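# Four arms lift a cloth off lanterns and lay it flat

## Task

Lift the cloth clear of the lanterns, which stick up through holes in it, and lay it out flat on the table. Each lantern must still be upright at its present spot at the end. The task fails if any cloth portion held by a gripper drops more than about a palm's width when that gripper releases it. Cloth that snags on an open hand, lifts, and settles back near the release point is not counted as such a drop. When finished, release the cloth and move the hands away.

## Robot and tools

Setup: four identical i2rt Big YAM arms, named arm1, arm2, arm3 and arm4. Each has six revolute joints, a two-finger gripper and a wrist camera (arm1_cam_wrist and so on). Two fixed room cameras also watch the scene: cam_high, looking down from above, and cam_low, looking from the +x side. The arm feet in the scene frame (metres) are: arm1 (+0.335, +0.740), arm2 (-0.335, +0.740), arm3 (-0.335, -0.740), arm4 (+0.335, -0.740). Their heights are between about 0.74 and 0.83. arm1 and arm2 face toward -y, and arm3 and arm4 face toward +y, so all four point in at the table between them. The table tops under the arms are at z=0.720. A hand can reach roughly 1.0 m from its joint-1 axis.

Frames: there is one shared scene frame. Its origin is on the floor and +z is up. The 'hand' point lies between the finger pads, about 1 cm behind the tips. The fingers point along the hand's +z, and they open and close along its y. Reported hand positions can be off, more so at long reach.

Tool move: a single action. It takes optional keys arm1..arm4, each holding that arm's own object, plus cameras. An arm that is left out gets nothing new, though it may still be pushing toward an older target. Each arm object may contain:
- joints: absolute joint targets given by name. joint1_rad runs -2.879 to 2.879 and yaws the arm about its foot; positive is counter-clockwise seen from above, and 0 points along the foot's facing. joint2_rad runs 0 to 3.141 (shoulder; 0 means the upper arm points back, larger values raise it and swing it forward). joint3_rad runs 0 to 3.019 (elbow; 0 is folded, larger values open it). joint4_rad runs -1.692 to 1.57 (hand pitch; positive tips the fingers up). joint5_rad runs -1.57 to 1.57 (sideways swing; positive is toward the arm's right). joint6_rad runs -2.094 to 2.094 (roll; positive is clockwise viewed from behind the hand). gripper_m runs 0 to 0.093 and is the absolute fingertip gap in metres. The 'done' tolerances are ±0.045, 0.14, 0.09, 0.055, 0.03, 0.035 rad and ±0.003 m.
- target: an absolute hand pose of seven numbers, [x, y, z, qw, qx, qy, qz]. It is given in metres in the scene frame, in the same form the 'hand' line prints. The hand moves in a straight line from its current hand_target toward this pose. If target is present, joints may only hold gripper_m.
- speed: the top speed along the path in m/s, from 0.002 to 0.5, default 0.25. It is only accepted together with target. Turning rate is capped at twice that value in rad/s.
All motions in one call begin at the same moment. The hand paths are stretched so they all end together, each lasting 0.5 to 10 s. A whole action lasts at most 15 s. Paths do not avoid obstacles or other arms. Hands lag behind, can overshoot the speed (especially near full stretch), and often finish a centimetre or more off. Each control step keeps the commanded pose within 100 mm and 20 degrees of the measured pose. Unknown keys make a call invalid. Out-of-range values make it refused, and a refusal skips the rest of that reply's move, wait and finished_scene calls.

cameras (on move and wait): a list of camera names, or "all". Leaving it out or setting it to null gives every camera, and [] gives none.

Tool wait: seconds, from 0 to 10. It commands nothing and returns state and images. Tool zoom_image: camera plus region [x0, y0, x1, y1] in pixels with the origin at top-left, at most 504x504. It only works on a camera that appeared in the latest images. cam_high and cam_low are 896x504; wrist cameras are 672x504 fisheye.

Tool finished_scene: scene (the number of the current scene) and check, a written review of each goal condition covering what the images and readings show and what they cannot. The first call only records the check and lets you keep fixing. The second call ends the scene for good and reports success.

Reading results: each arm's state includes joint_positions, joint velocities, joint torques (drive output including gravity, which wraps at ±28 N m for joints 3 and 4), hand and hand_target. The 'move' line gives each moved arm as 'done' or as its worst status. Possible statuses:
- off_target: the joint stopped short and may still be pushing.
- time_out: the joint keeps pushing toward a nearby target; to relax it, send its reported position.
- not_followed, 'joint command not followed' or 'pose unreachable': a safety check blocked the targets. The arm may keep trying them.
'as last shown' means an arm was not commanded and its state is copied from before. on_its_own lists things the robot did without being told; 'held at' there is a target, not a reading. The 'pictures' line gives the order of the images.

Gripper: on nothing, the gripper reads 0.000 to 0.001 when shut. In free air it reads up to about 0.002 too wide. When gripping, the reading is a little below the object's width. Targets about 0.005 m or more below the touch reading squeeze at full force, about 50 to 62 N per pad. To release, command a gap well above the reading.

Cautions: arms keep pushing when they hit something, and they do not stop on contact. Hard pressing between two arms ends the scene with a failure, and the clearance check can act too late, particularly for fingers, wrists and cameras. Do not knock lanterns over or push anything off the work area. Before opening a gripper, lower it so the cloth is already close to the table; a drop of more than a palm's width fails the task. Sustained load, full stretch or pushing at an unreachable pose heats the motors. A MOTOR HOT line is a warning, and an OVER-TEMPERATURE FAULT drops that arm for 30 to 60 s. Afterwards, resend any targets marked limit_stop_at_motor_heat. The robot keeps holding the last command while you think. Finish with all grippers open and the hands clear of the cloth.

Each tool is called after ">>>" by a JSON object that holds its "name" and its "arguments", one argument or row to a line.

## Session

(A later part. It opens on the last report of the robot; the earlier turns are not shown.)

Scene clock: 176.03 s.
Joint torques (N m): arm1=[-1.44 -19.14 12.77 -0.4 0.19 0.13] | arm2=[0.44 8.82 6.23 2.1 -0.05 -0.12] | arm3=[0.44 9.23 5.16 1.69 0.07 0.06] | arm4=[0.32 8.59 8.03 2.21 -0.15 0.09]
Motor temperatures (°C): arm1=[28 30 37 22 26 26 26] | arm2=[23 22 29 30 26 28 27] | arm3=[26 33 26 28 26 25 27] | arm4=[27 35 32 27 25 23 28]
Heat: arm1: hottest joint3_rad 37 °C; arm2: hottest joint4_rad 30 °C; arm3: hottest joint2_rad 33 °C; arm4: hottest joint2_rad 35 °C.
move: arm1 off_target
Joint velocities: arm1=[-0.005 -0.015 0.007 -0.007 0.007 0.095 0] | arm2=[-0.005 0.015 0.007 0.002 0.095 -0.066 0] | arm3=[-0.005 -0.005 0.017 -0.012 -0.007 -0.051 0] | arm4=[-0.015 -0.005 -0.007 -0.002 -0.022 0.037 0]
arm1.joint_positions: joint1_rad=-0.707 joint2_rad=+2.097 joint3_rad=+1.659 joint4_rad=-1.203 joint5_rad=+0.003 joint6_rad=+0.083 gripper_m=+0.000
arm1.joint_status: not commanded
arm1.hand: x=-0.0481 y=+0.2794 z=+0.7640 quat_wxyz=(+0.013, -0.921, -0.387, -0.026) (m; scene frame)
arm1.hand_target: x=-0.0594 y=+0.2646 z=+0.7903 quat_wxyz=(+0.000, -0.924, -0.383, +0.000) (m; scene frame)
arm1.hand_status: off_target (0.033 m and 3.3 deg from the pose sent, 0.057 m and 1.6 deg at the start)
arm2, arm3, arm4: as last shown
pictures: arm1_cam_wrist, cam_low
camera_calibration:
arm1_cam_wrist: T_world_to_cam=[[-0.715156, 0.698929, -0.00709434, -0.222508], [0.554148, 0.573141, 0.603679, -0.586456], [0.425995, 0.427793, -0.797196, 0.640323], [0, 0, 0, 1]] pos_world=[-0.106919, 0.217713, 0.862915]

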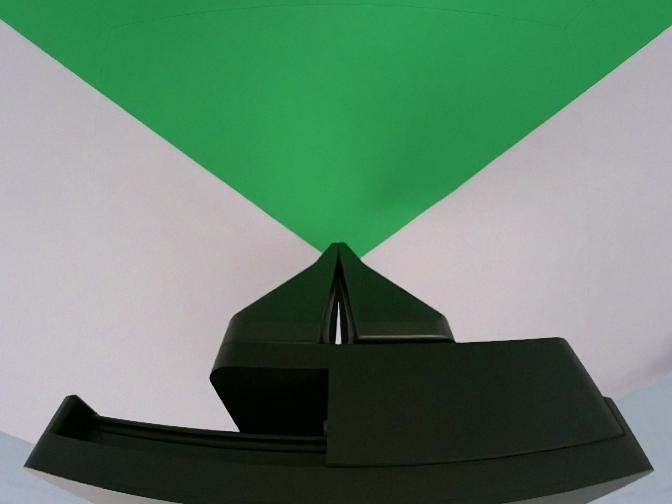

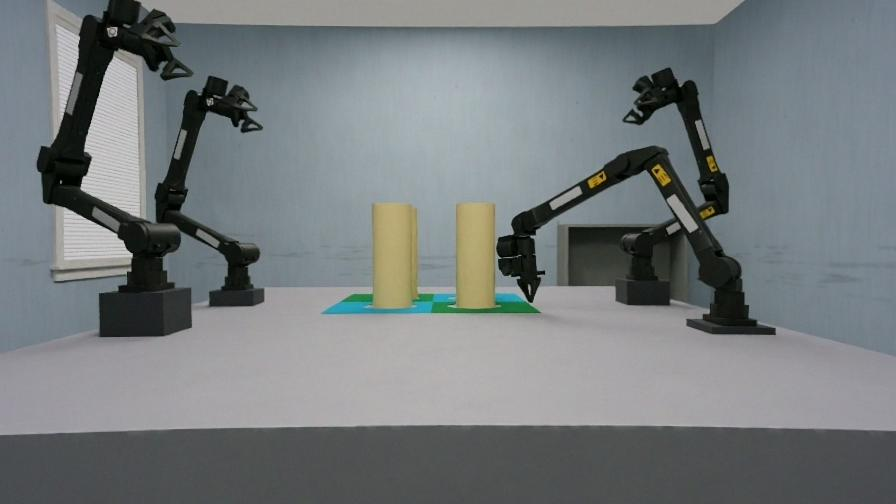

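>>> {"name": "move", "arguments": {
  "arm1": {"target": [-0.066, 0.254, 0.775, 0.0, 0.9239, 0.3827, 0.0], "speed": 0.1, "joints": {"gripper_m": 0.05}},
  "cameras": []
}}

>>> {"name": "move", "arguments": {
  "arm1": {"target": [-0.066, 0.254, 0.715, 0.0, 0.9239, 0.3827, 0.0], "speed": 0.08},
  "cameras": ["arm1_cam_wrist"]
}}

Scene clock: 187.97 s.
Joint torques (N m): arm1=[-0.67 -16.5 13.11 0.14 0.21 0.14] | arm2=[0.56 8.94 6.23 2.09 -0.06 -0.12] | arm3=[0.21 9.17 5.15 1.74 0.07 0.07] | arm4=[0.38 8.53 8.02 2.21 -0.15 0.09]
Motor temperatures (°C): arm1=[28 30 39 22 26 26 26] | arm2=[23 22 29 30 26 27 27] | arm3=[26 33 26 28 26 25 26] | arm4=[27 35 32 26 25 23 28]
Heat: arm1: hottest joint3_rad 39 °C; arm2: hottest joint4_rad 30 °C; arm3: hottest joint2_rad 33 °C; arm4: hottest joint2_rad 35 °C.
move: arm1 off_target
Joint velocities: arm1=[-0.015 -0.015 0.002 0.012 -0.051 -0.051 -0.001] | arm2=[0.005 -0.015 -0.007 0.002 -0.007 -0.007 0] | arm3=[-0.005 0.005 -0.007 0.002 0.007 0.051 0] | arm4=[0.015 0.005 0.002 -0.002 0.037 -0.066 0]
arm1.joint_positions: joint1_rad=-0.707 joint2_rad=+2.112 joint3_rad=+1.689 joint4_rad=-1.203 joint5_rad=+0.003 joint6_rad=+0.083 gripper_m=+0.050
arm1.joint_status: all done
arm1.hand: x=-0.0546 y=+0.2715 z=+0.7652 quat_wxyz=(+0.009, -0.922, -0.387, -0.019) (m; scene frame)
arm1.hand_target: x=-0.0653 y=+0.2545 z=+0.7755 quat_wxyz=(+0.000, -0.924, -0.383, +0.000) (m; scene frame)
arm1.hand_status: off_target (0.023 m and 2.5 deg from the pose sent, 0.033 m and 3.3 deg at the start)
arm2, arm3, arm4: as last shown
pictures: none
No camera images: "cameras" was empty.

Scene clock: 189.23 s.
Joint torques (N m): arm1=[-0.56 -15.62 8.53 0.72 0.28 0.12] | arm2=[0.44 8.88 6.23 2.09 -0.04 -0.11] | arm3=[0.38 9.29 5.16 1.69 0.08 0.05] | arm4=[0.32 8.59 8.02 2.22 -0.15 0.09]
Motor temperatures (°C): arm1=[28 30 39 22 26 26 26] | arm2=[23 22 29 30 26 27 27] | arm3=[26 33 26 28 26 25 26] | arm4=[27 35 32 26 25 23 28]
Heat: arm1: hottest joint3_rad 39 °C; arm2: hottest joint4_rad 30 °C; arm3: hottest joint2_rad 33 °C; arm4: hottest joint2_rad 35 °C.
move: arm1 off_target
Joint velocities: arm1=[-0.005 -0.015 -0.007 0.002 -0.066 -0.037 0] | arm2=[-0.005 -0.015 -0.017 -0.002 -0.022 0.095 0] | arm3=[-0.005 -0.005 0.007 -0.012 0.081 -0.037 0] | arm4=[-0.015 -0.015 -0.007 0.002 -0.022 0.095 0]
arm1.joint_positions: joint1_rad=-0.707 joint2_rad=+2.163 joint3_rad=+1.689 joint4_rad=-1.093 joint5_rad=+0.002 joint6_rad=+0.083 gripper_m=+0.050
arm1.joint_status: not commanded
arm1.hand: x=-0.0677 y=+0.2551 z=+0.7341 quat_wxyz=(-0.005, -0.922, -0.387, +0.007) (m; scene frame)
arm1.hand_target: x=-0.0654 y=+0.2547 z=+0.7152 quat_wxyz=(+0.000, -0.924, -0.383, +0.000) (m; scene frame)
arm1.hand_status: off_target (0.019 m and 1.1 deg from the pose sent, 0.054 m and 2.5 deg at the start)
arm2, arm3, arm4: as last shown
pictures: arm1_cam_wrist
camera_calibration:
arm1_cam_wrist: T_world_to_cam=[[-0.715128, 0.698847, -0.0142969, -0.214514], [0.581176, 0.605831, 0.543327, -0.505854], [0.388364, 0.380239, -0.8394, 0.675864], [0, 0, 0, 1]] pos_world=[-0.121896, 0.199385, 0.839098]

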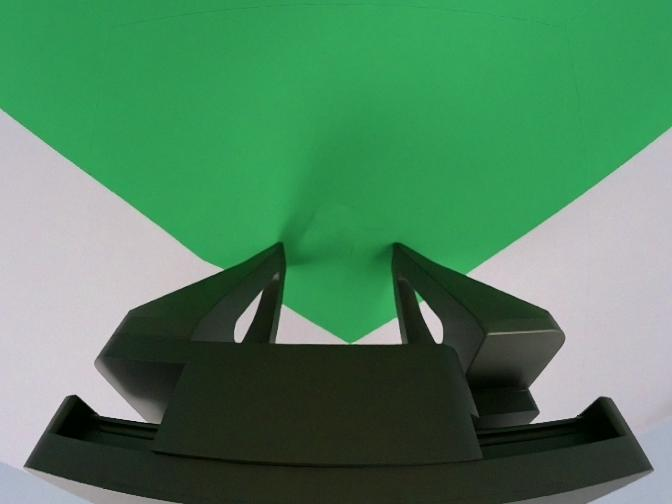

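>>> {"name": "move", "arguments": {
  "arm1": {"joints": {"gripper_m": 0.0}},
  "cameras": ["arm1_cam_wrist"]
}}

>>> {"name": "zoom_image", "arguments": {
  "camera": "arm1_cam_wrist",
  "region": [200, 150, 480, 360]
}}

Scene clock: 191.43 s.
Joint torques (N m): arm1=[-1.38 -15.91 8.43 0.53 0.3 0.19] | arm2=[0.56 8.76 6.23 2.11 -0.04 -0.12] | arm3=[0.21 9.11 5.11 1.7 0.07 0.05] | arm4=[0.32 8.59 8.03 2.22 -0.15 0.09]
Motor temperatures (°C): arm1=[28 30 39 22 25 26 26] | arm2=[23 22 29 30 26 27 26] | arm3=[26 33 26 28 26 25 26] | arm4=[27 35 32 26 25 23 28]
Heat: arm1: hottest joint3_rad 39 °C; arm2: hottest joint4_rad 30 °C; arm3: hottest joint2_rad 33 °C; arm4: hottest joint2_rad 35 °C.
move: arm1 done
Joint velocities: arm1=[-0.005 -0.015 0.007 -0.012 -0.081 0.022 -0.002] | arm2=[-0.005 -0.015 -0.017 -0.007 -0.051 0.037 0] | arm3=[-0.005 -0.015 -0.007 -0.012 -0.066 0.066 0] | arm4=[-0.005 -0.005 0.007 -0.007 -0.007 -0.022 0]
arm1.joint_positions: joint1_rad=-0.702 joint2_rad=+2.163 joint3_rad=+1.689 joint4_rad=-1.088 joint5_rad=+0.002 joint6_rad=+0.083 gripper_m=+0.000
arm1.joint_status: all done
arm1.hand: x=-0.0663 y=+0.2523 z=+0.7342 quat_wxyz=(-0.006, -0.921, -0.389, +0.009) (m; scene frame)
arm1.hand_target: x=-0.0653 y=+0.2547 z=+0.7152 quat_wxyz=(+0.000, -0.924, -0.383, +0.000) (m; scene frame)
arm1.hand_status: not commanded
arm2, arm3, arm4: as last shown
pictures: arm1_cam_wrist
camera_calibration:
arm1_cam_wrist: T_world_to_cam=[[-0.71835, 0.695528, -0.0146432, -0.210656], [0.580147, 0.610533, 0.539146, -0.503218], [0.383931, 0.3788, -0.842085, 0.67843], [0, 0, 0, 1]] pos_world=[-0.119855, 0.196759, 0.839519]

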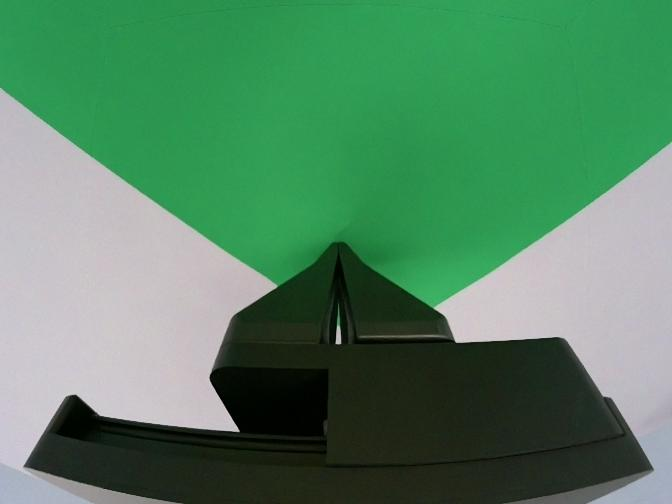

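Scaled by 1.800 from the camera's 672x504 image, which has a finer 960x720 frame.

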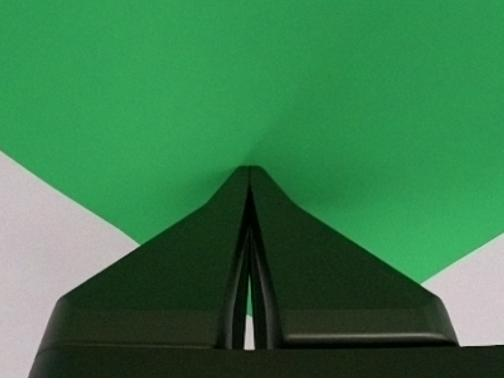

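>>> {"name": "move", "arguments": {
  "arm1": {"target": [-0.066, 0.254, 0.80, 0.0, 0.9239, 0.3827, 0.0], "speed": 0.08},
  "cameras": ["arm1_cam_wrist"]
}}

Scene clock: 194.37 s.
Joint torques (N m): arm1=[-0.91 -18.9 13.11 -0.25 0.21 0.18] | arm2=[0.56 8.76 6.23 2.1 -0.04 -0.13] | arm3=[0.09 9.17 5.15 1.69 0.07 0.06] | arm4=[0.32 8.59 8.02 2.21 -0.15 0.09]
Motor temperatures (°C): arm1=[28 30 39 22 25 26 26] | arm2=[23 22 29 30 26 27 26] | arm3=[26 33 26 28 26 25 26] | arm4=[27 35 32 26 25 23 28]
Heat: arm1: hottest joint3_rad 39 °C; arm2: hottest joint4_rad 30 °C; arm3: hottest joint2_rad 33 °C; arm4: hottest joint2_rad 35 °C.
move: arm1 off_target
Joint velocities: arm1=[0.005 -0.015 -0.027 -0.007 -0.022 -0.081 0] | arm2=[-0.005 0.005 -0.012 -0.012 0.007 -0.037 0] | arm3=[-0.015 0.005 -0.007 0.017 0.081 -0.051 0] | arm4=[-0.005 -0.015 -0.007 0.002 0.051 -0.022 0]
arm1.joint_positions: joint1_rad=-0.702 joint2_rad=+2.119 joint3_rad=+1.721 joint4_rad=-1.245 joint5_rad=+0.002 joint6_rad=+0.083 gripper_m=+0.000
arm1.joint_status: not commanded
arm1.hand: x=-0.0536 y=+0.2681 z=+0.7729 quat_wxyz=(+0.012, -0.921, -0.389, -0.026) (m; scene frame)
arm1.hand_target: x=-0.0655 y=+0.2546 z=+0.8003 quat_wxyz=(-0.001, -0.924, -0.383, +0.000) (m; scene frame)
arm1.hand_status: off_target (0.033 m and 3.4 deg from the pose sent, 0.066 m and 1.5 deg at the start)
arm2, arm3, arm4: as last shown
pictures: arm1_cam_wrist
camera_calibration:
arm1_cam_wrist: T_world_to_cam=[[-0.71803, 0.695966, -0.00808838, -0.217093], [0.550995, 0.575487, 0.604334, -0.583657], [0.42525, 0.429473, -0.79669, 0.653704], [0, 0, 0, 1]] pos_world=[-0.112275, 0.206228, 0.871768]

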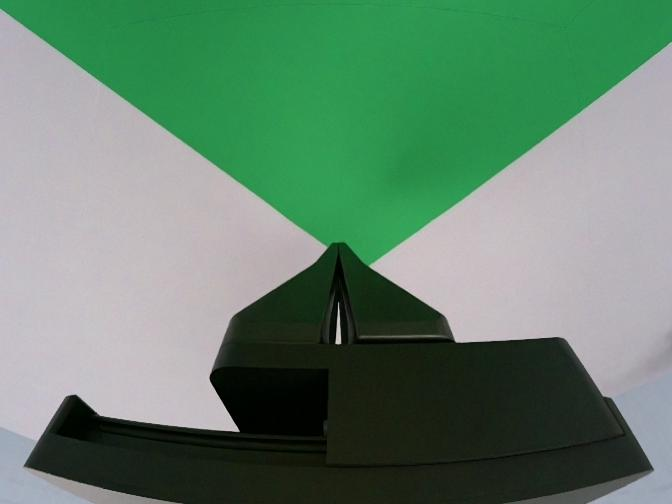

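>>> {"name": "move", "arguments": {
  "arm1": {"joints": {"gripper_m": 0.093}},
  "cameras": ["cam_low", "arm1_cam_wrist", "cam_high"]
}}

>>> {"name": "zoom_image", "arguments": {
  "camera": "cam_low",
  "region": [470, 220, 590, 320]
}}

>>> {"name": "zoom_image", "arguments": {
  "camera": "arm1_cam_wrist",
  "region": [0, 220, 360, 504]
}}

Scene clock: 214.43 s.
Joint torques (N m): arm1=[-0.5 -19.25 12.93 -0.34 0.23 0.16] | arm2=[0.62 8.82 6.24 2.1 -0.04 -0.12] | arm3=[0.21 9.17 5.15 1.73 0.06 0.07] | arm4=[0.32 8.64 8.02 2.21 -0.15 0.09]
Motor temperatures (°C): arm1=[28 32 41 22 25 26 26] | arm2=[23 22 29 29 26 27 26] | arm3=[26 32 26 28 25 25 26] | arm4=[27 35 32 26 25 23 27]
Heat: arm1: hottest joint3_rad 41 °C; arm2: hottest joint3_rad 29 °C; arm3: hottest joint2_rad 32 °C; arm4: hottest joint2_rad 35 °C.
move: arm1 done
Joint velocities: arm1=[-0.015 0.005 -0.007 -0.007 -0.051 -0.007 0] | arm2=[0.005 -0.005 -0.012 -0.017 0.007 0.051 0] | arm3=[-0.005 -0.015 0.002 -0.007 -0.037 0.051 0] | arm4=[-0.005 -0.015 0.012 0.002 0.007 -0.051 0]
arm1.joint_positions: joint1_rad=-0.702 joint2_rad=+2.119 joint3_rad=+1.721 joint4_rad=-1.245 joint5_rad=+0.002 joint6_rad=+0.084 gripper_m=+0.093
arm1.joint_status: all done
arm1.hand: x=-0.0536 y=+0.2681 z=+0.7729 quat_wxyz=(+0.012, -0.921, -0.389, -0.026) (m; scene frame)
arm1.hand_target: x=-0.0655 y=+0.2546 z=+0.8003 quat_wxyz=(-0.001, -0.924, -0.383, +0.000) (m; scene frame)
arm1.hand_status: not commanded
arm2, arm3, arm4: as last shown
pictures: arm1_cam_wrist, cam_high, cam_low
camera_calibration:
arm1_cam_wrist: T_world_to_cam=[[-0.7175, 0.696512, -0.00804433, -0.217245], [0.551453, 0.575049, 0.604333, -0.583514], [0.425551, 0.429172, -0.796691, 0.653802], [0, 0, 0, 1]] pos_world=[-0.112319, 0.20627, 0.871768]

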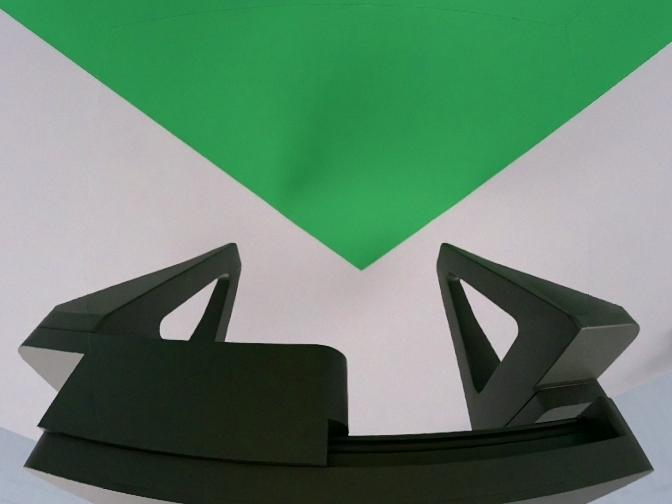

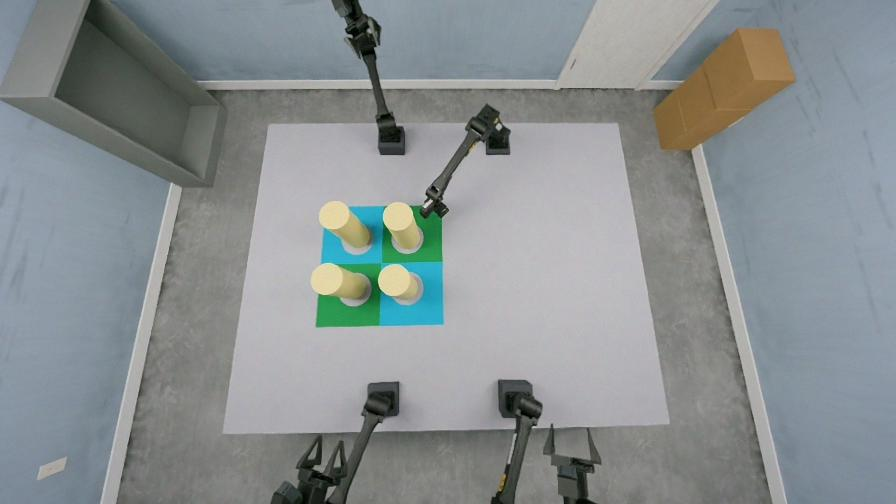

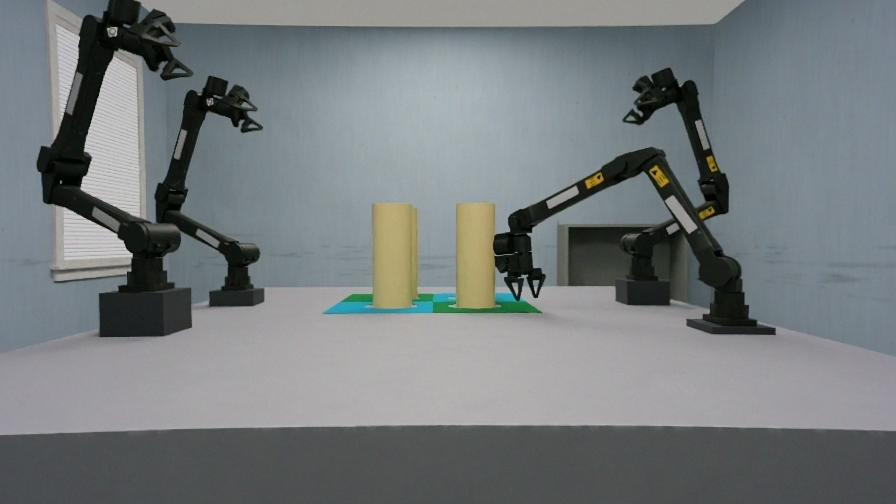

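Scaled by 4.200.

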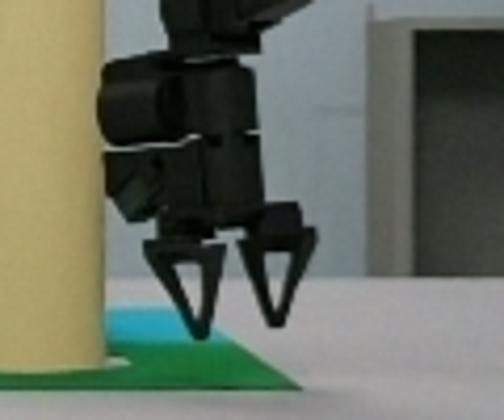

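Scaled by 1.400 from the camera's 672x504 image, which has a finer 960x720 frame.

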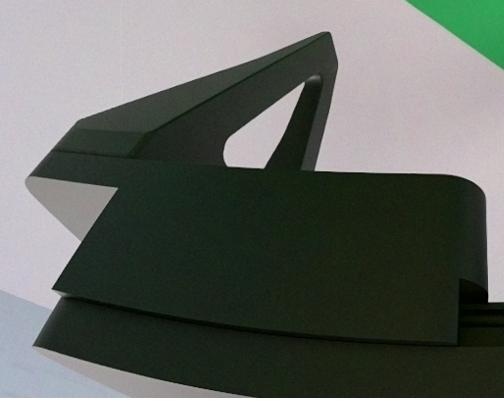

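>>> {"name": "move", "arguments": {
  "arm1": {"target": [0.0, 0.33, 0.78, 0.0, 0.9239, 0.3827, 0.0], "speed": 0.15, "joints": {"gripper_m": 0.03}},
  "cameras": []
}}

>>> {"name": "move", "arguments": {
  "arm1": {"target": [0.0, 0.33, 0.712, 0.0, 0.9239, 0.3827, 0.0], "speed": 0.08},
  "cameras": ["arm1_cam_wrist"]
}}

Scene clock: 242.53 s.
Joint torques (N m): arm1=[-1.03 -15.68 8.29 0.47 0.25 0.17] | arm2=[0.5 8.82 6.24 2.13 -0.05 -0.12] | arm3=[0.21 9.29 5.12 1.73 0.07 0.06] | arm4=[0.38 8.59 8.03 2.21 -0.15 0.09]
Motor temperatures (°C): arm1=[28 33 42 22 25 25 25] | arm2=[23 22 29 29 25 26 25] | arm3=[26 32 26 28 25 24 26] | arm4=[27 34 32 26 24 23 27]
Heat: arm1: hottest joint3_rad 42 °C; arm2: hottest joint3_rad 29 °C; arm3: hottest joint2_rad 32 °C; arm4: hottest joint2_rad 34 °C.
move: arm1 off_target
Joint velocities: arm1=[-0.005 -0.005 -0.002 -0.007 -0.066 -0.022 0] | arm2=[-0.005 -0.005 -0.012 -0.002 0.037 0.022 0] | arm3=[-0.005 -0.005 0.007 -0.007 0.022 0.022 0] | arm4=[-0.005 -0.005 -0.017 0.002 0.037 0.022 0]
arm1.joint_positions: joint1_rad=-0.702 joint2_rad=+1.904 joint3_rad=+1.359 joint4_rad=-1.073 joint5_rad=+0.002 joint6_rad=+0.087 gripper_m=+0.030
arm1.joint_status: all done
arm1.hand: x=+0.0014 y=+0.3350 z=+0.7692 quat_wxyz=(+0.007, -0.922, -0.388, -0.015) (m; scene frame)
arm1.hand_target: x=-0.0003 y=+0.3301 z=+0.7810 quat_wxyz=(+0.000, -0.924, -0.383, +0.000) (m; scene frame)
arm1.hand_status: off_target (0.012 m and 2.0 deg from the pose sent, 0.082 m and 3.4 deg at the start)
arm2.joint_positions: joint1_rad=+0.236 joint2_rad=+0.408 joint3_rad=+1.607 joint4_rad=-1.580 joint5_rad=-0.114 joint6_rad=+0.453 gripper_m=+0.094
arm2.joint_status: not commanded
arm2.hand: x=-0.3022 y=+0.6764 z=+1.4154 quat_wxyz=(-0.524, -0.629, -0.539, +0.198) (m; scene frame)
arm2.hand_target: x=-0.3028 y=+0.6789 z=+1.4220 quat_wxyz=(-0.531, -0.625, -0.536, +0.202) (m; scene frame)
arm2.hand_status: not commanded
arm3.joint_positions: joint1_rad=-0.391 joint2_rad=+0.417 joint3_rad=+1.593 joint4_rad=-1.502 joint5_rad=-0.234 joint6_rad=-0.657 gripper_m=+0.094
arm3.joint_status: not commanded
arm3.hand: x=-0.3494 y=-0.6576 z=+1.3968 quat_wxyz=(-0.534, +0.689, -0.420, -0.250) (m; scene frame)
arm3.hand_target: x=-0.3500 y=-0.6589 z=+1.4036 quat_wxyz=(-0.541, +0.686, -0.416, -0.252) (m; scene frame)
arm3.hand_status: not commanded
arm4.joint_positions: joint1_rad=-0.441 joint2_rad=+0.357 joint3_rad=+1.462 joint4_rad=-1.456 joint5_rad=-0.277 joint6_rad=-0.670 gripper_m=+0.094
arm4.joint_status: not commanded
arm4.hand: x=+0.3351 y=-0.6458 z=+1.4134 quat_wxyz=(-0.532, +0.675, -0.454, -0.233) (m; scene frame)
arm4.hand_target: x=+0.3331 y=-0.6499 z=+1.4198 quat_wxyz=(-0.541, +0.671, -0.450, -0.234) (m; scene frame)
arm4.hand_status: not commanded
pictures: none
No camera images: "cameras" was empty.

Scene clock: 243.90 s.
Joint torques (N m): arm1=[-0.62 -12.16 6.75 0.96 0.28 0.19] | arm2=[0.67 8.94 6.24 2.13 -0.04 -0.12] | arm3=[0.15 9.29 5.14 1.69 0.07 0.06] | arm4=[0.32 8.53 8.02 2.22 -0.14 0.09]
Motor temperatures (°C): arm1=[28 33 42 22 25 25 25] | arm2=[23 22 29 29 25 26 25] | arm3=[26 32 26 28 25 24 26] | arm4=[27 34 32 26 24 23 27]
Heat: arm1: hottest joint3_rad 42 °C; arm2: hottest joint3_rad 29 °C; arm3: hottest joint2_rad 32 °C; arm4: hottest joint2_rad 34 °C.
move: arm1 off_target
Joint velocities: arm1=[-0.005 0.005 -0.017 0.002 -0.022 0.022 -0.001] | arm2=[-0.005 -0.005 -0.012 -0.007 -0.022 -0.037 0] | arm3=[0.005 -0.005 0.027 -0.012 -0.037 -0.022 0] | arm4=[-0.024 -0.005 -0.007 -0.007 -0.037 -0.007 0]
arm1.joint_positions: joint1_rad=-0.702 joint2_rad=+1.948 joint3_rad=+1.310 joint4_rad=-0.928 joint5_rad=+0.002 joint6_rad=+0.088 gripper_m=+0.030
arm1.joint_status: not commanded
arm1.hand: x=-0.0035 y=+0.3287 z=+0.7309 quat_wxyz=(-0.006, -0.922, -0.387, +0.008) (m; scene frame)
arm1.hand_target: x=+0.0008 y=+0.3310 z=+0.7123 quat_wxyz=(+0.000, -0.924, -0.383, +0.000) (m; scene frame)
arm1.hand_status: off_target (0.019 m and 1.2 deg from the pose sent, 0.057 m and 2.0 deg at the start)
arm2, arm3, arm4: as last shown
pictures: arm1_cam_wrist
camera_calibration:
arm1_cam_wrist: T_world_to_cam=[[-0.715404, 0.698554, -0.0148184, -0.219577], [0.58131, 0.606831, 0.542065, -0.585447], [0.387654, 0.379182, -0.840206, 0.621176], [0, 0, 0, 1]] pos_world=[-0.0575616, 0.273116, 0.836013]

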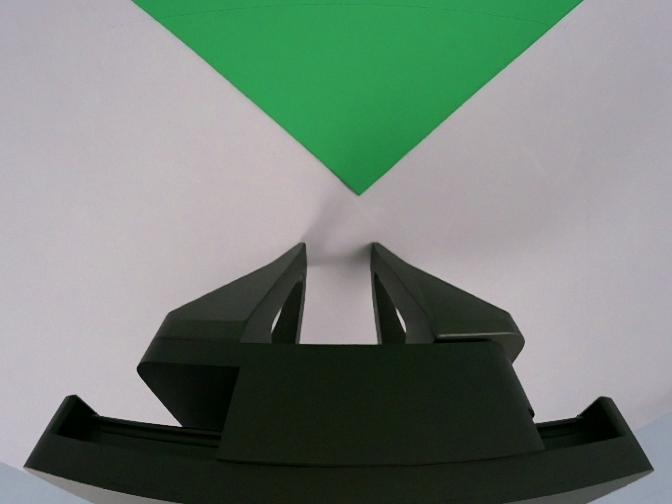

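>>> {"name": "move", "arguments": {
  "arm1": {"target": [-0.042, 0.301, 0.765, 0.0, 0.9239, 0.3827, 0.0], "speed": 0.12, "joints": {"gripper_m": 0.093}},
  "cameras": []
}}

>>> {"name": "move", "arguments": {
  "arm1": {"target": [-0.042, 0.301, 0.710, 0.0, 0.9239, 0.3827, 0.0], "speed": 0.08},
  "cameras": ["arm1_cam_wrist"]
}}

>>> {"name": "move", "arguments": {
  "arm1": {"joints": {"gripper_m": 0.03}},
  "cameras": ["arm1_cam_wrist"]
}}

Scene clock: 252.60 s.
Joint torques (N m): arm1=[-1.44 -14.86 12.03 -0.18 -0.04 -0.03] | arm2=[0.44 8.88 6.23 2.07 -0.04 -0.11] | arm3=[0.15 9.35 5.11 1.74 0.08 0.07] | arm4=[0.32 8.59 8.03 2.21 -0.15 0.09]
Motor temperatures (°C): arm1=[28 33 40 22 25 25 25] | arm2=[23 22 29 29 25 26 25] | arm3=[26 32 26 27 25 24 26] | arm4=[27 34 32 26 24 23 27]
Heat: arm1: hottest joint3_rad 40 °C; arm2: hottest joint3_rad 29 °C; arm3: hottest joint2_rad 32 °C; arm4: hottest joint2_rad 34 °C.
move: arm1 off_target
Joint velocities: arm1=[-0.015 0.005 -0.002 -0.002 0.022 0.051 -0.001] | arm2=[0.005 0.005 -0.017 -0.002 -0.022 0.037 0] | arm3=[0.005 -0.015 -0.017 0.007 0.022 0.022 0] | arm4=[-0.024 -0.015 -0.007 0.002 -0.022 0.037 0]
arm1.joint_positions: joint1_rad=-0.716 joint2_rad=+1.999 joint3_rad=+1.478 joint4_rad=-1.084 joint5_rad=+0.009 joint6_rad=+0.088 gripper_m=+0.093
arm1.joint_status: all done
arm1.hand: x=-0.0297 y=+0.3106 z=+0.7576 quat_wxyz=(+0.007, -0.924, -0.381, -0.009) (m; scene frame)
arm1.hand_target: x=-0.0418 y=+0.3010 z=+0.7648 quat_wxyz=(+0.000, -0.924, -0.383, +0.001) (m; scene frame)
arm1.hand_status: off_target (0.017 m and 1.2 deg from the pose sent, 0.058 m and 1.2 deg at the start)
arm2, arm3, arm4: as last shown
pictures: none
No camera images: "cameras" was empty.

Scene clock: 253.80 s.
Joint torques (N m): arm1=[-1.67 -12.57 7.99 0.9 0.18 -0.04] | arm2=[0.56 8.82 6.22 2.09 -0.05 -0.12] | arm3=[0.26 9.17 5.15 1.72 0.07 0.07] | arm4=[0.32 8.59 8.03 2.21 -0.14 0.09]
Motor temperatures (°C): arm1=[28 33 40 22 25 25 25] | arm2=[23 22 29 29 25 26 25] | arm3=[26 32 26 27 25 24 26] | arm4=[27 34 32 26 24 23 27]
Heat: arm1: hottest joint3_rad 40 °C; arm2: hottest joint3_rad 29 °C; arm3: hottest joint2_rad 32 °C; arm4: hottest joint2_rad 34 °C.
move: arm1 off_target
Joint velocities: arm1=[-0.015 -0.005 -0.002 0.007 0.022 -0.066 0.001] | arm2=[0.005 0.005 0.017 -0.007 -0.007 -0.007 0] | arm3=[-0.005 0.005 -0.007 -0.002 0.007 -0.037 0] | arm4=[0.005 -0.015 0.017 -0.007 -0.007 0.022 0]
arm1.joint_positions: joint1_rad=-0.718 joint2_rad=+2.045 joint3_rad=+1.478 joint4_rad=-0.996 joint5_rad=+0.004 joint6_rad=+0.085 gripper_m=+0.093
arm1.joint_status: not commanded
arm1.hand: x=-0.0406 y=+0.2988 z=+0.7324 quat_wxyz=(-0.005, -0.924, -0.381, +0.009) (m; scene frame)
arm1.hand_target: x=-0.0412 y=+0.3020 z=+0.7103 quat_wxyz=(+0.000, -0.924, -0.383, +0.000) (m; scene frame)
arm1.hand_status: off_target (0.023 m and 1.2 deg from the pose sent, 0.050 m and 1.2 deg at the start)
arm2, arm3, arm4: as last shown
pictures: arm1_cam_wrist
camera_calibration:
arm1_cam_wrist: T_world_to_cam=[[-0.706289, 0.707812, -0.0125654, -0.229295], [0.591251, 0.599555, 0.539404, -0.542007], [0.38933, 0.373546, -0.841953, 0.651149], [0, 0, 0, 1]] pos_world=[-0.094999, 0.244026, 0.837717]

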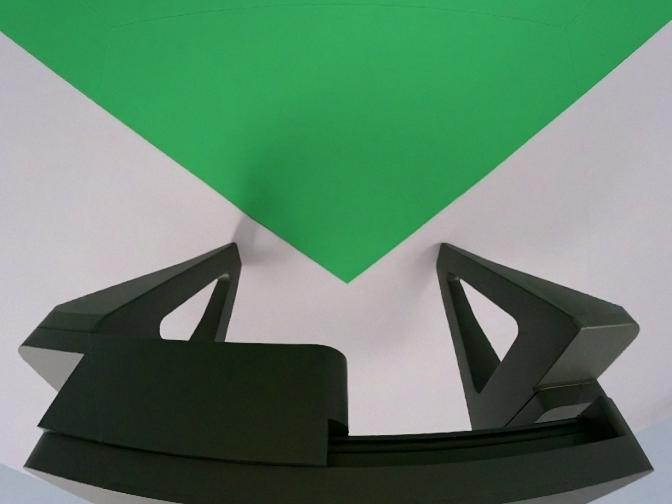

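Scene clock: 254.43 s.
Joint torques (N m): arm1=[-1.49 -12.57 7.97 0.42 0.41 -0.04] | arm2=[0.5 8.76 6.23 2.1 -0.05 -0.12] | arm3=[0.21 9.23 5.15 1.73 0.07 0.05] | arm4=[0.26 8.53 8.02 2.22 -0.15 0.09]
Motor temperatures (°C): arm1=[28 33 40 22 25 25 25] | arm2=[23 22 29 29 25 26 25] | arm3=[26 32 26 27 25 24 26] | arm4=[27 34 32 26 24 23 27]
Heat: arm1: hottest joint3_rad 40 °C; arm2: hottest joint3_rad 29 °C; arm3: hottest joint2_rad 32 °C; arm4: hottest joint2_rad 34 °C.
move: arm1 done
Joint velocities: arm1=[-0.005 -0.024 0.012 -0.007 -0.037 0.051 0.001] | arm2=[-0.005 -0.015 -0.017 0.002 0.007 0.022 0] | arm3=[-0.005 -0.024 -0.002 -0.012 -0.066 0.007 0] | arm4=[-0.005 -0.015 -0.012 -0.002 0.037 -0.007 0]
arm1.joint_positions: joint1_rad=-0.716 joint2_rad=+2.046 joint3_rad=+1.478 joint4_rad=-0.986 joint5_rad=-0.001 joint6_rad=+0.085 gripper_m=+0.030
arm1.joint_status: all done
arm1.hand: x=-0.0401 y=+0.2957 z=+0.7318 quat_wxyz=(-0.009, -0.924, -0.383, +0.012) (m; scene frame)
arm1.hand_target: x=-0.0411 y=+0.3019 z=+0.7103 quat_wxyz=(+0.000, -0.924, -0.383, +0.000) (m; scene frame)
arm1.hand_status: not commanded
arm2, arm3, arm4: as last shown
pictures: arm1_cam_wrist
camera_calibration:
arm1_cam_wrist: T_world_to_cam=[[-0.708261, 0.705718, -0.0181354, -0.222114], [0.590351, 0.606174, 0.532954, -0.537365], [0.387108, 0.366764, -0.84595, 0.656495], [0, 0, 0, 1]] pos_world=[-0.0942149, 0.241707, 0.837724]

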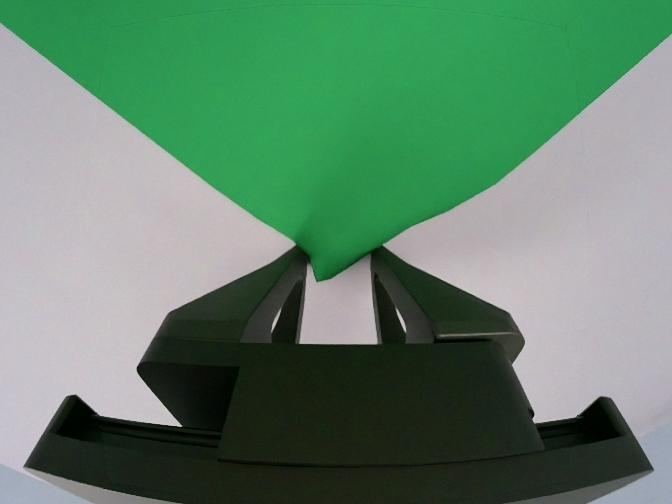

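>>> {"name": "move", "arguments": {
  "arm1": {"joints": {"gripper_m": 0.0}},
  "cameras": ["arm1_cam_wrist"]
}}

>>> {"name": "zoom_image", "arguments": {
  "camera": "arm1_cam_wrist",
  "region": [220, 150, 460, 350]
}}

Scene clock: 256.80 s.
Joint torques (N m): arm1=[-1.44 -13.45 8.01 0.53 0.34 -0.03] | arm2=[0.44 8.76 6.23 2.13 -0.04 -0.12] | arm3=[0.09 9.23 5.14 1.74 0.08 0.07] | arm4=[0.32 8.59 8.02 2.21 -0.15 0.09]
Motor temperatures (°C): arm1=[28 33 39 22 25 25 25] | arm2=[23 22 29 29 25 26 25] | arm3=[26 32 26 27 25 24 26] | arm4=[27 34 32 26 24 23 27]
Heat: arm1: hottest joint3_rad 39 °C; arm2: hottest joint3_rad 29 °C; arm3: hottest joint2_rad 32 °C; arm4: hottest joint2_rad 34 °C.
move: arm1 done
Joint velocities: arm1=[-0.005 -0.005 -0.002 -0.007 0.022 -0.022 -0.001] | arm2=[0.005 0.005 -0.022 -0.002 -0.037 -0.11 0] | arm3=[0.015 0.005 -0.012 0.007 -0.081 0.022 0] | arm4=[-0.005 0.005 0.002 0.007 -0.022 0.051 0]
arm1.joint_positions: joint1_rad=-0.716 joint2_rad=+2.046 joint3_rad=+1.478 joint4_rad=-0.986 joint5_rad=-0.001 joint6_rad=+0.085 gripper_m=+0.001
arm1.joint_status: all done
arm1.hand: x=-0.0401 y=+0.2957 z=+0.7318 quat_wxyz=(-0.009, -0.924, -0.383, +0.012) (m; scene frame)
arm1.hand_target: x=-0.0411 y=+0.3018 z=+0.7104 quat_wxyz=(+0.000, -0.924, -0.383, +0.000) (m; scene frame)
arm1.hand_status: not commanded
arm2, arm3, arm4: as last shown
pictures: arm1_cam_wrist
camera_calibration:
arm1_cam_wrist: T_world_to_cam=[[-0.708261, 0.705718, -0.0181354, -0.222114], [0.590351, 0.606174, 0.532954, -0.537365], [0.387108, 0.366764, -0.84595, 0.656495], [0, 0, 0, 1]] pos_world=[-0.0942149, 0.241707, 0.837724]

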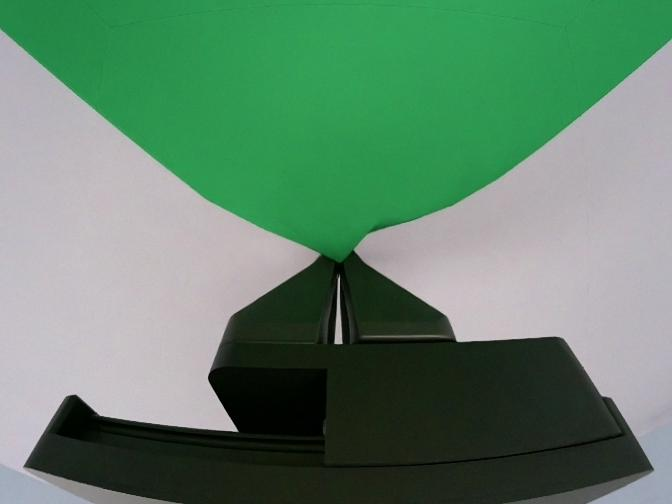

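Scaled by 2.100 from the camera's 672x504 image, which has a finer 960x720 frame.

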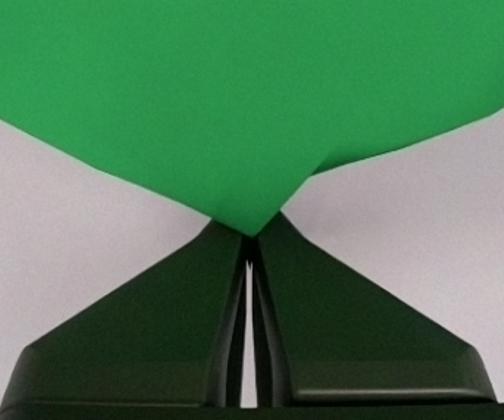

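>>> {"name": "move", "arguments": {
  "arm1": {"target": [-0.042, 0.301, 0.78, 0.0, 0.9239, 0.3827, 0.0], "speed": 0.08},
  "cameras": ["arm1_cam_wrist", "cam_low"]
}}

>>> {"name": "zoom_image", "arguments": {
  "camera": "arm1_cam_wrist",
  "region": [220, 150, 460, 350]
}}

Scene clock: 260.37 s.
Joint torques (N m): arm1=[-1.9 -16.85 12.42 -0.25 0.27 -0.02] | arm2=[0.62 8.94 6.26 2.1 -0.05 -0.11] | arm3=[0.15 9.23 5.12 1.74 0.06 0.06] | arm4=[0.32 8.53 8.03 2.21 -0.15 0.09]
Motor temperatures (°C): arm1=[28 33 39 22 25 25 25] | arm2=[23 22 29 29 25 26 25] | arm3=[26 32 26 27 25 24 26] | arm4=[27 34 32 26 24 23 27]
Heat: arm1: hottest joint3_rad 39 °C; arm2: hottest joint3_rad 29 °C; arm3: hottest joint2_rad 32 °C; arm4: hottest joint2_rad 34 °C.
move: arm1 off_target
Joint velocities: arm1=[-0.005 0.005 -0.012 -0.002 0.007 0.022 0] | arm2=[-0.005 -0.005 -0.007 0.007 -0.037 -0.022 0] | arm3=[-0.005 -0.005 -0.017 -0.012 -0.037 -0.007 0] | arm4=[-0.005 -0.024 -0.007 0.007 -0.022 -0.081 0]
arm1.joint_positions: joint1_rad=-0.716 joint2_rad=+2.013 joint3_rad=+1.487 joint4_rad=-1.118 joint5_rad=+0.001 joint6_rad=+0.085 gripper_m=+0.001
arm1.joint_status: not commanded
arm1.hand: x=-0.0253 y=+0.3143 z=+0.7536 quat_wxyz=(+0.012, -0.923, -0.383, -0.027) (m; scene frame)
arm1.hand_target: x=-0.0415 y=+0.3017 z=+0.7804 quat_wxyz=(+0.000, -0.924, -0.382, +0.000) (m; scene frame)
arm1.hand_status: off_target (0.034 m and 3.4 deg from the pose sent, 0.049 m and 1.7 deg at the start)
arm2, arm3, arm4: as last shown
pictures: arm1_cam_wrist, cam_low
camera_calibration:
arm1_cam_wrist: T_world_to_cam=[[-0.707559, 0.706599, -0.008865, -0.23158], [0.558636, 0.566989, 0.60535, -0.612116], [0.432766, 0.423369, -0.79591, 0.608029], [0, 0, 0, 1]] pos_world=[-0.0850414, 0.253277, 0.852428]

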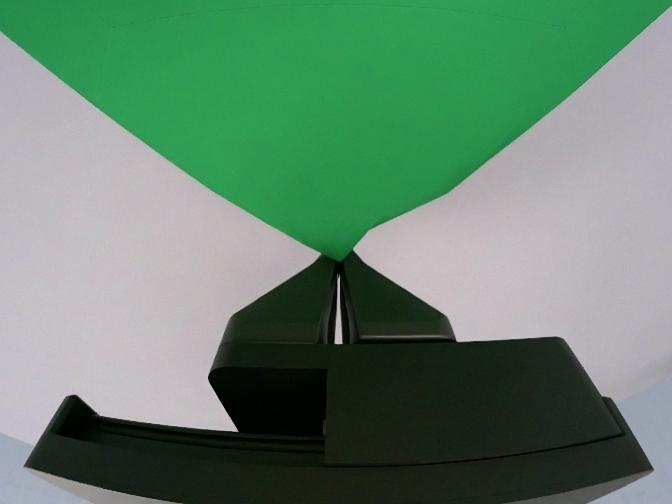

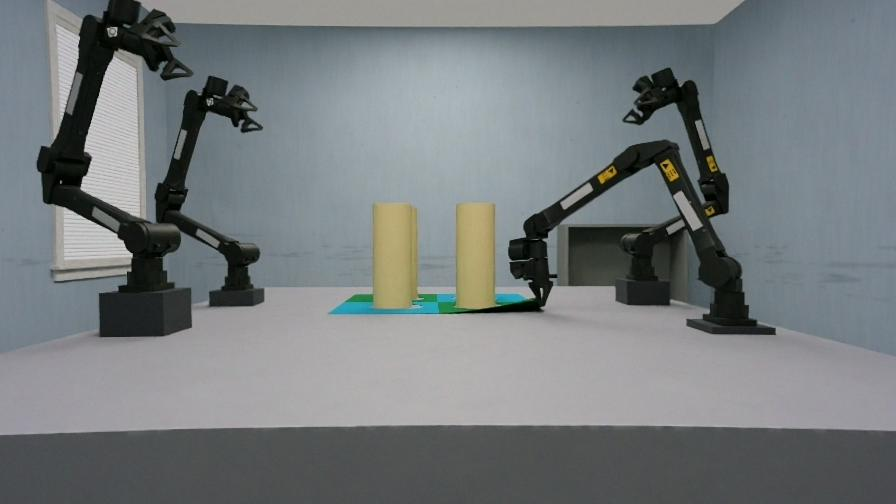

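Scaled by 2.100 from the camera's 672x504 image, which has a finer 960x720 frame.

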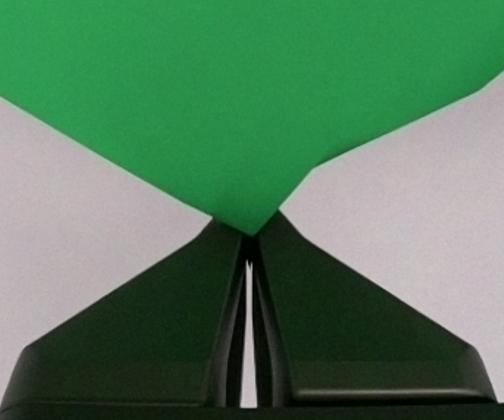

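>>> {"name": "move", "arguments": {
  "arm1": {"target": [-0.054, 0.287, 0.745, 0.0, 0.9239, 0.3827, 0.0], "speed": 0.08},
  "cameras": ["arm1_cam_wrist", "cam_high", "cam_low"]
}}

>>> {"name": "zoom_image", "arguments": {
  "camera": "cam_high",
  "region": [290, 180, 470, 350]
}}

Scene clock: 297.30 s.
Joint torques (N m): arm1=[-1.61 -15.5 12.3 0.42 0.35 -0.02] | arm2=[0.5 8.82 6.26 2.07 -0.05 -0.12] | arm3=[0.09 9.29 5.16 1.72 0.07 0.05] | arm4=[0.32 8.59 8.03 2.22 -0.15 0.09]
Motor temperatures (°C): arm1=[28 31 40 22 25 25 26] | arm2=[23 22 29 29 24 26 25] | arm3=[26 32 26 27 25 24 26] | arm4=[27 34 32 26 23 23 26]
Heat: arm1: hottest joint3_rad 40 °C; arm2: hottest joint3_rad 29 °C; arm3: hottest joint2_rad 32 °C; arm4: hottest joint2_rad 34 °C.
move: arm1 off_target
Joint velocities: arm1=[-0.015 -0.024 -0.017 -0.007 -0.081 0.007 -0.001] | arm2=[0.005 -0.024 -0.017 -0.012 0.081 -0.037 0] | arm3=[-0.005 -0.005 0.007 -0.012 -0.022 -0.095 0] | arm4=[0.015 0.005 0.007 -0.007 -0.051 -0.022 0]
arm1.joint_positions: joint1_rad=-0.716 joint2_rad=+2.071 joint3_rad=+1.525 joint4_rad=-1.087 joint5_rad=+0.002 joint6_rad=+0.085 gripper_m=+0.001
arm1.joint_status: not commanded
arm1.hand: x=-0.0359 y=+0.3017 z=+0.7334 quat_wxyz=(+0.010, -0.924, -0.383, -0.023) (m; scene frame)
arm1.hand_target: x=-0.0532 y=+0.2878 z=+0.7453 quat_wxyz=(+0.001, -0.924, -0.383, +0.000) (m; scene frame)
arm1.hand_status: off_target (0.026 m and 2.8 deg from the pose sent, 0.041 m and 3.4 deg at the start)
arm2, arm3, arm4: as last shown
pictures: arm1_cam_wrist, cam_high, cam_low
camera_calibration:
arm1_cam_wrist: T_world_to_cam=[[-0.707615, 0.706542, -0.00890305, -0.230372], [0.562689, 0.571075, 0.597708, -0.58224], [0.42739, 0.417937, -0.801665, 0.607495], [0, 0, 0, 1]] pos_world=[-0.0950322, 0.241376, 0.832965]

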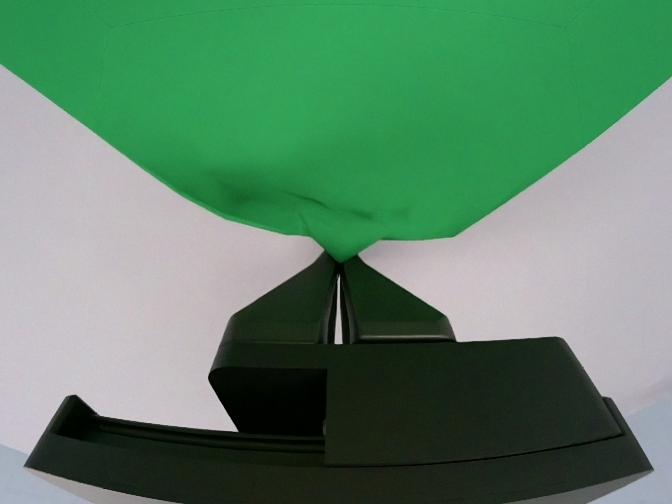

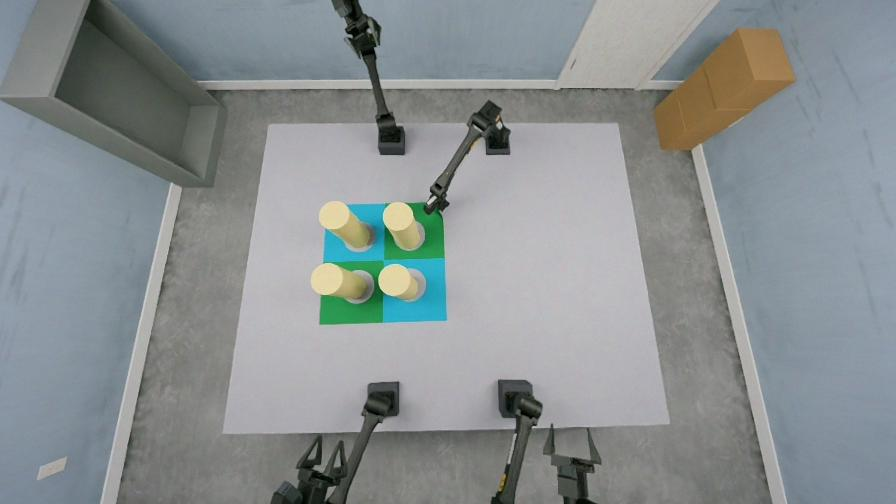

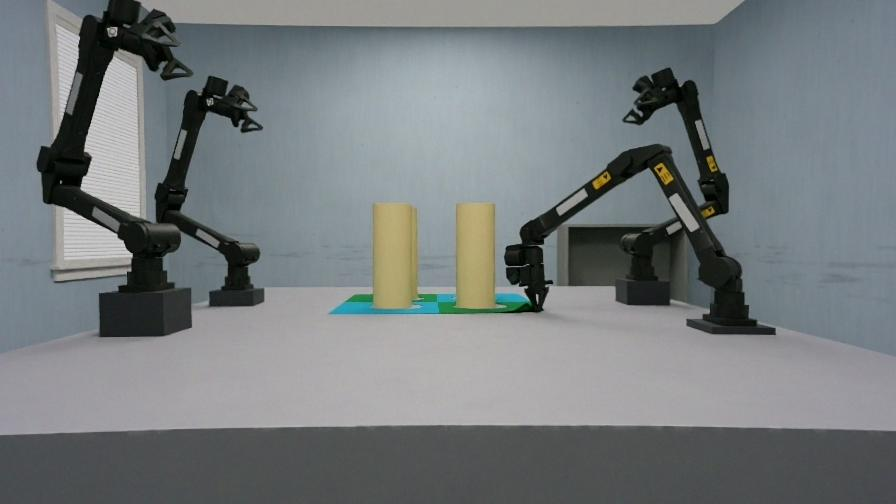

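Scaled by 2.800.

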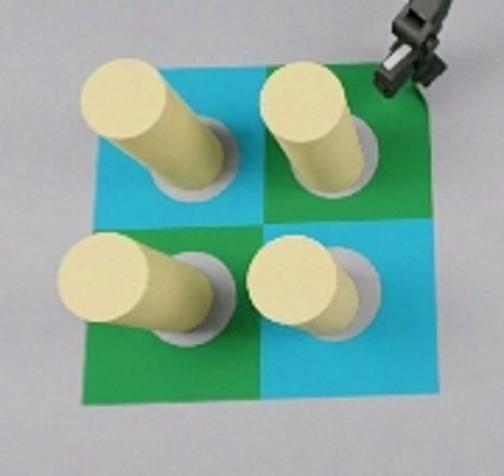

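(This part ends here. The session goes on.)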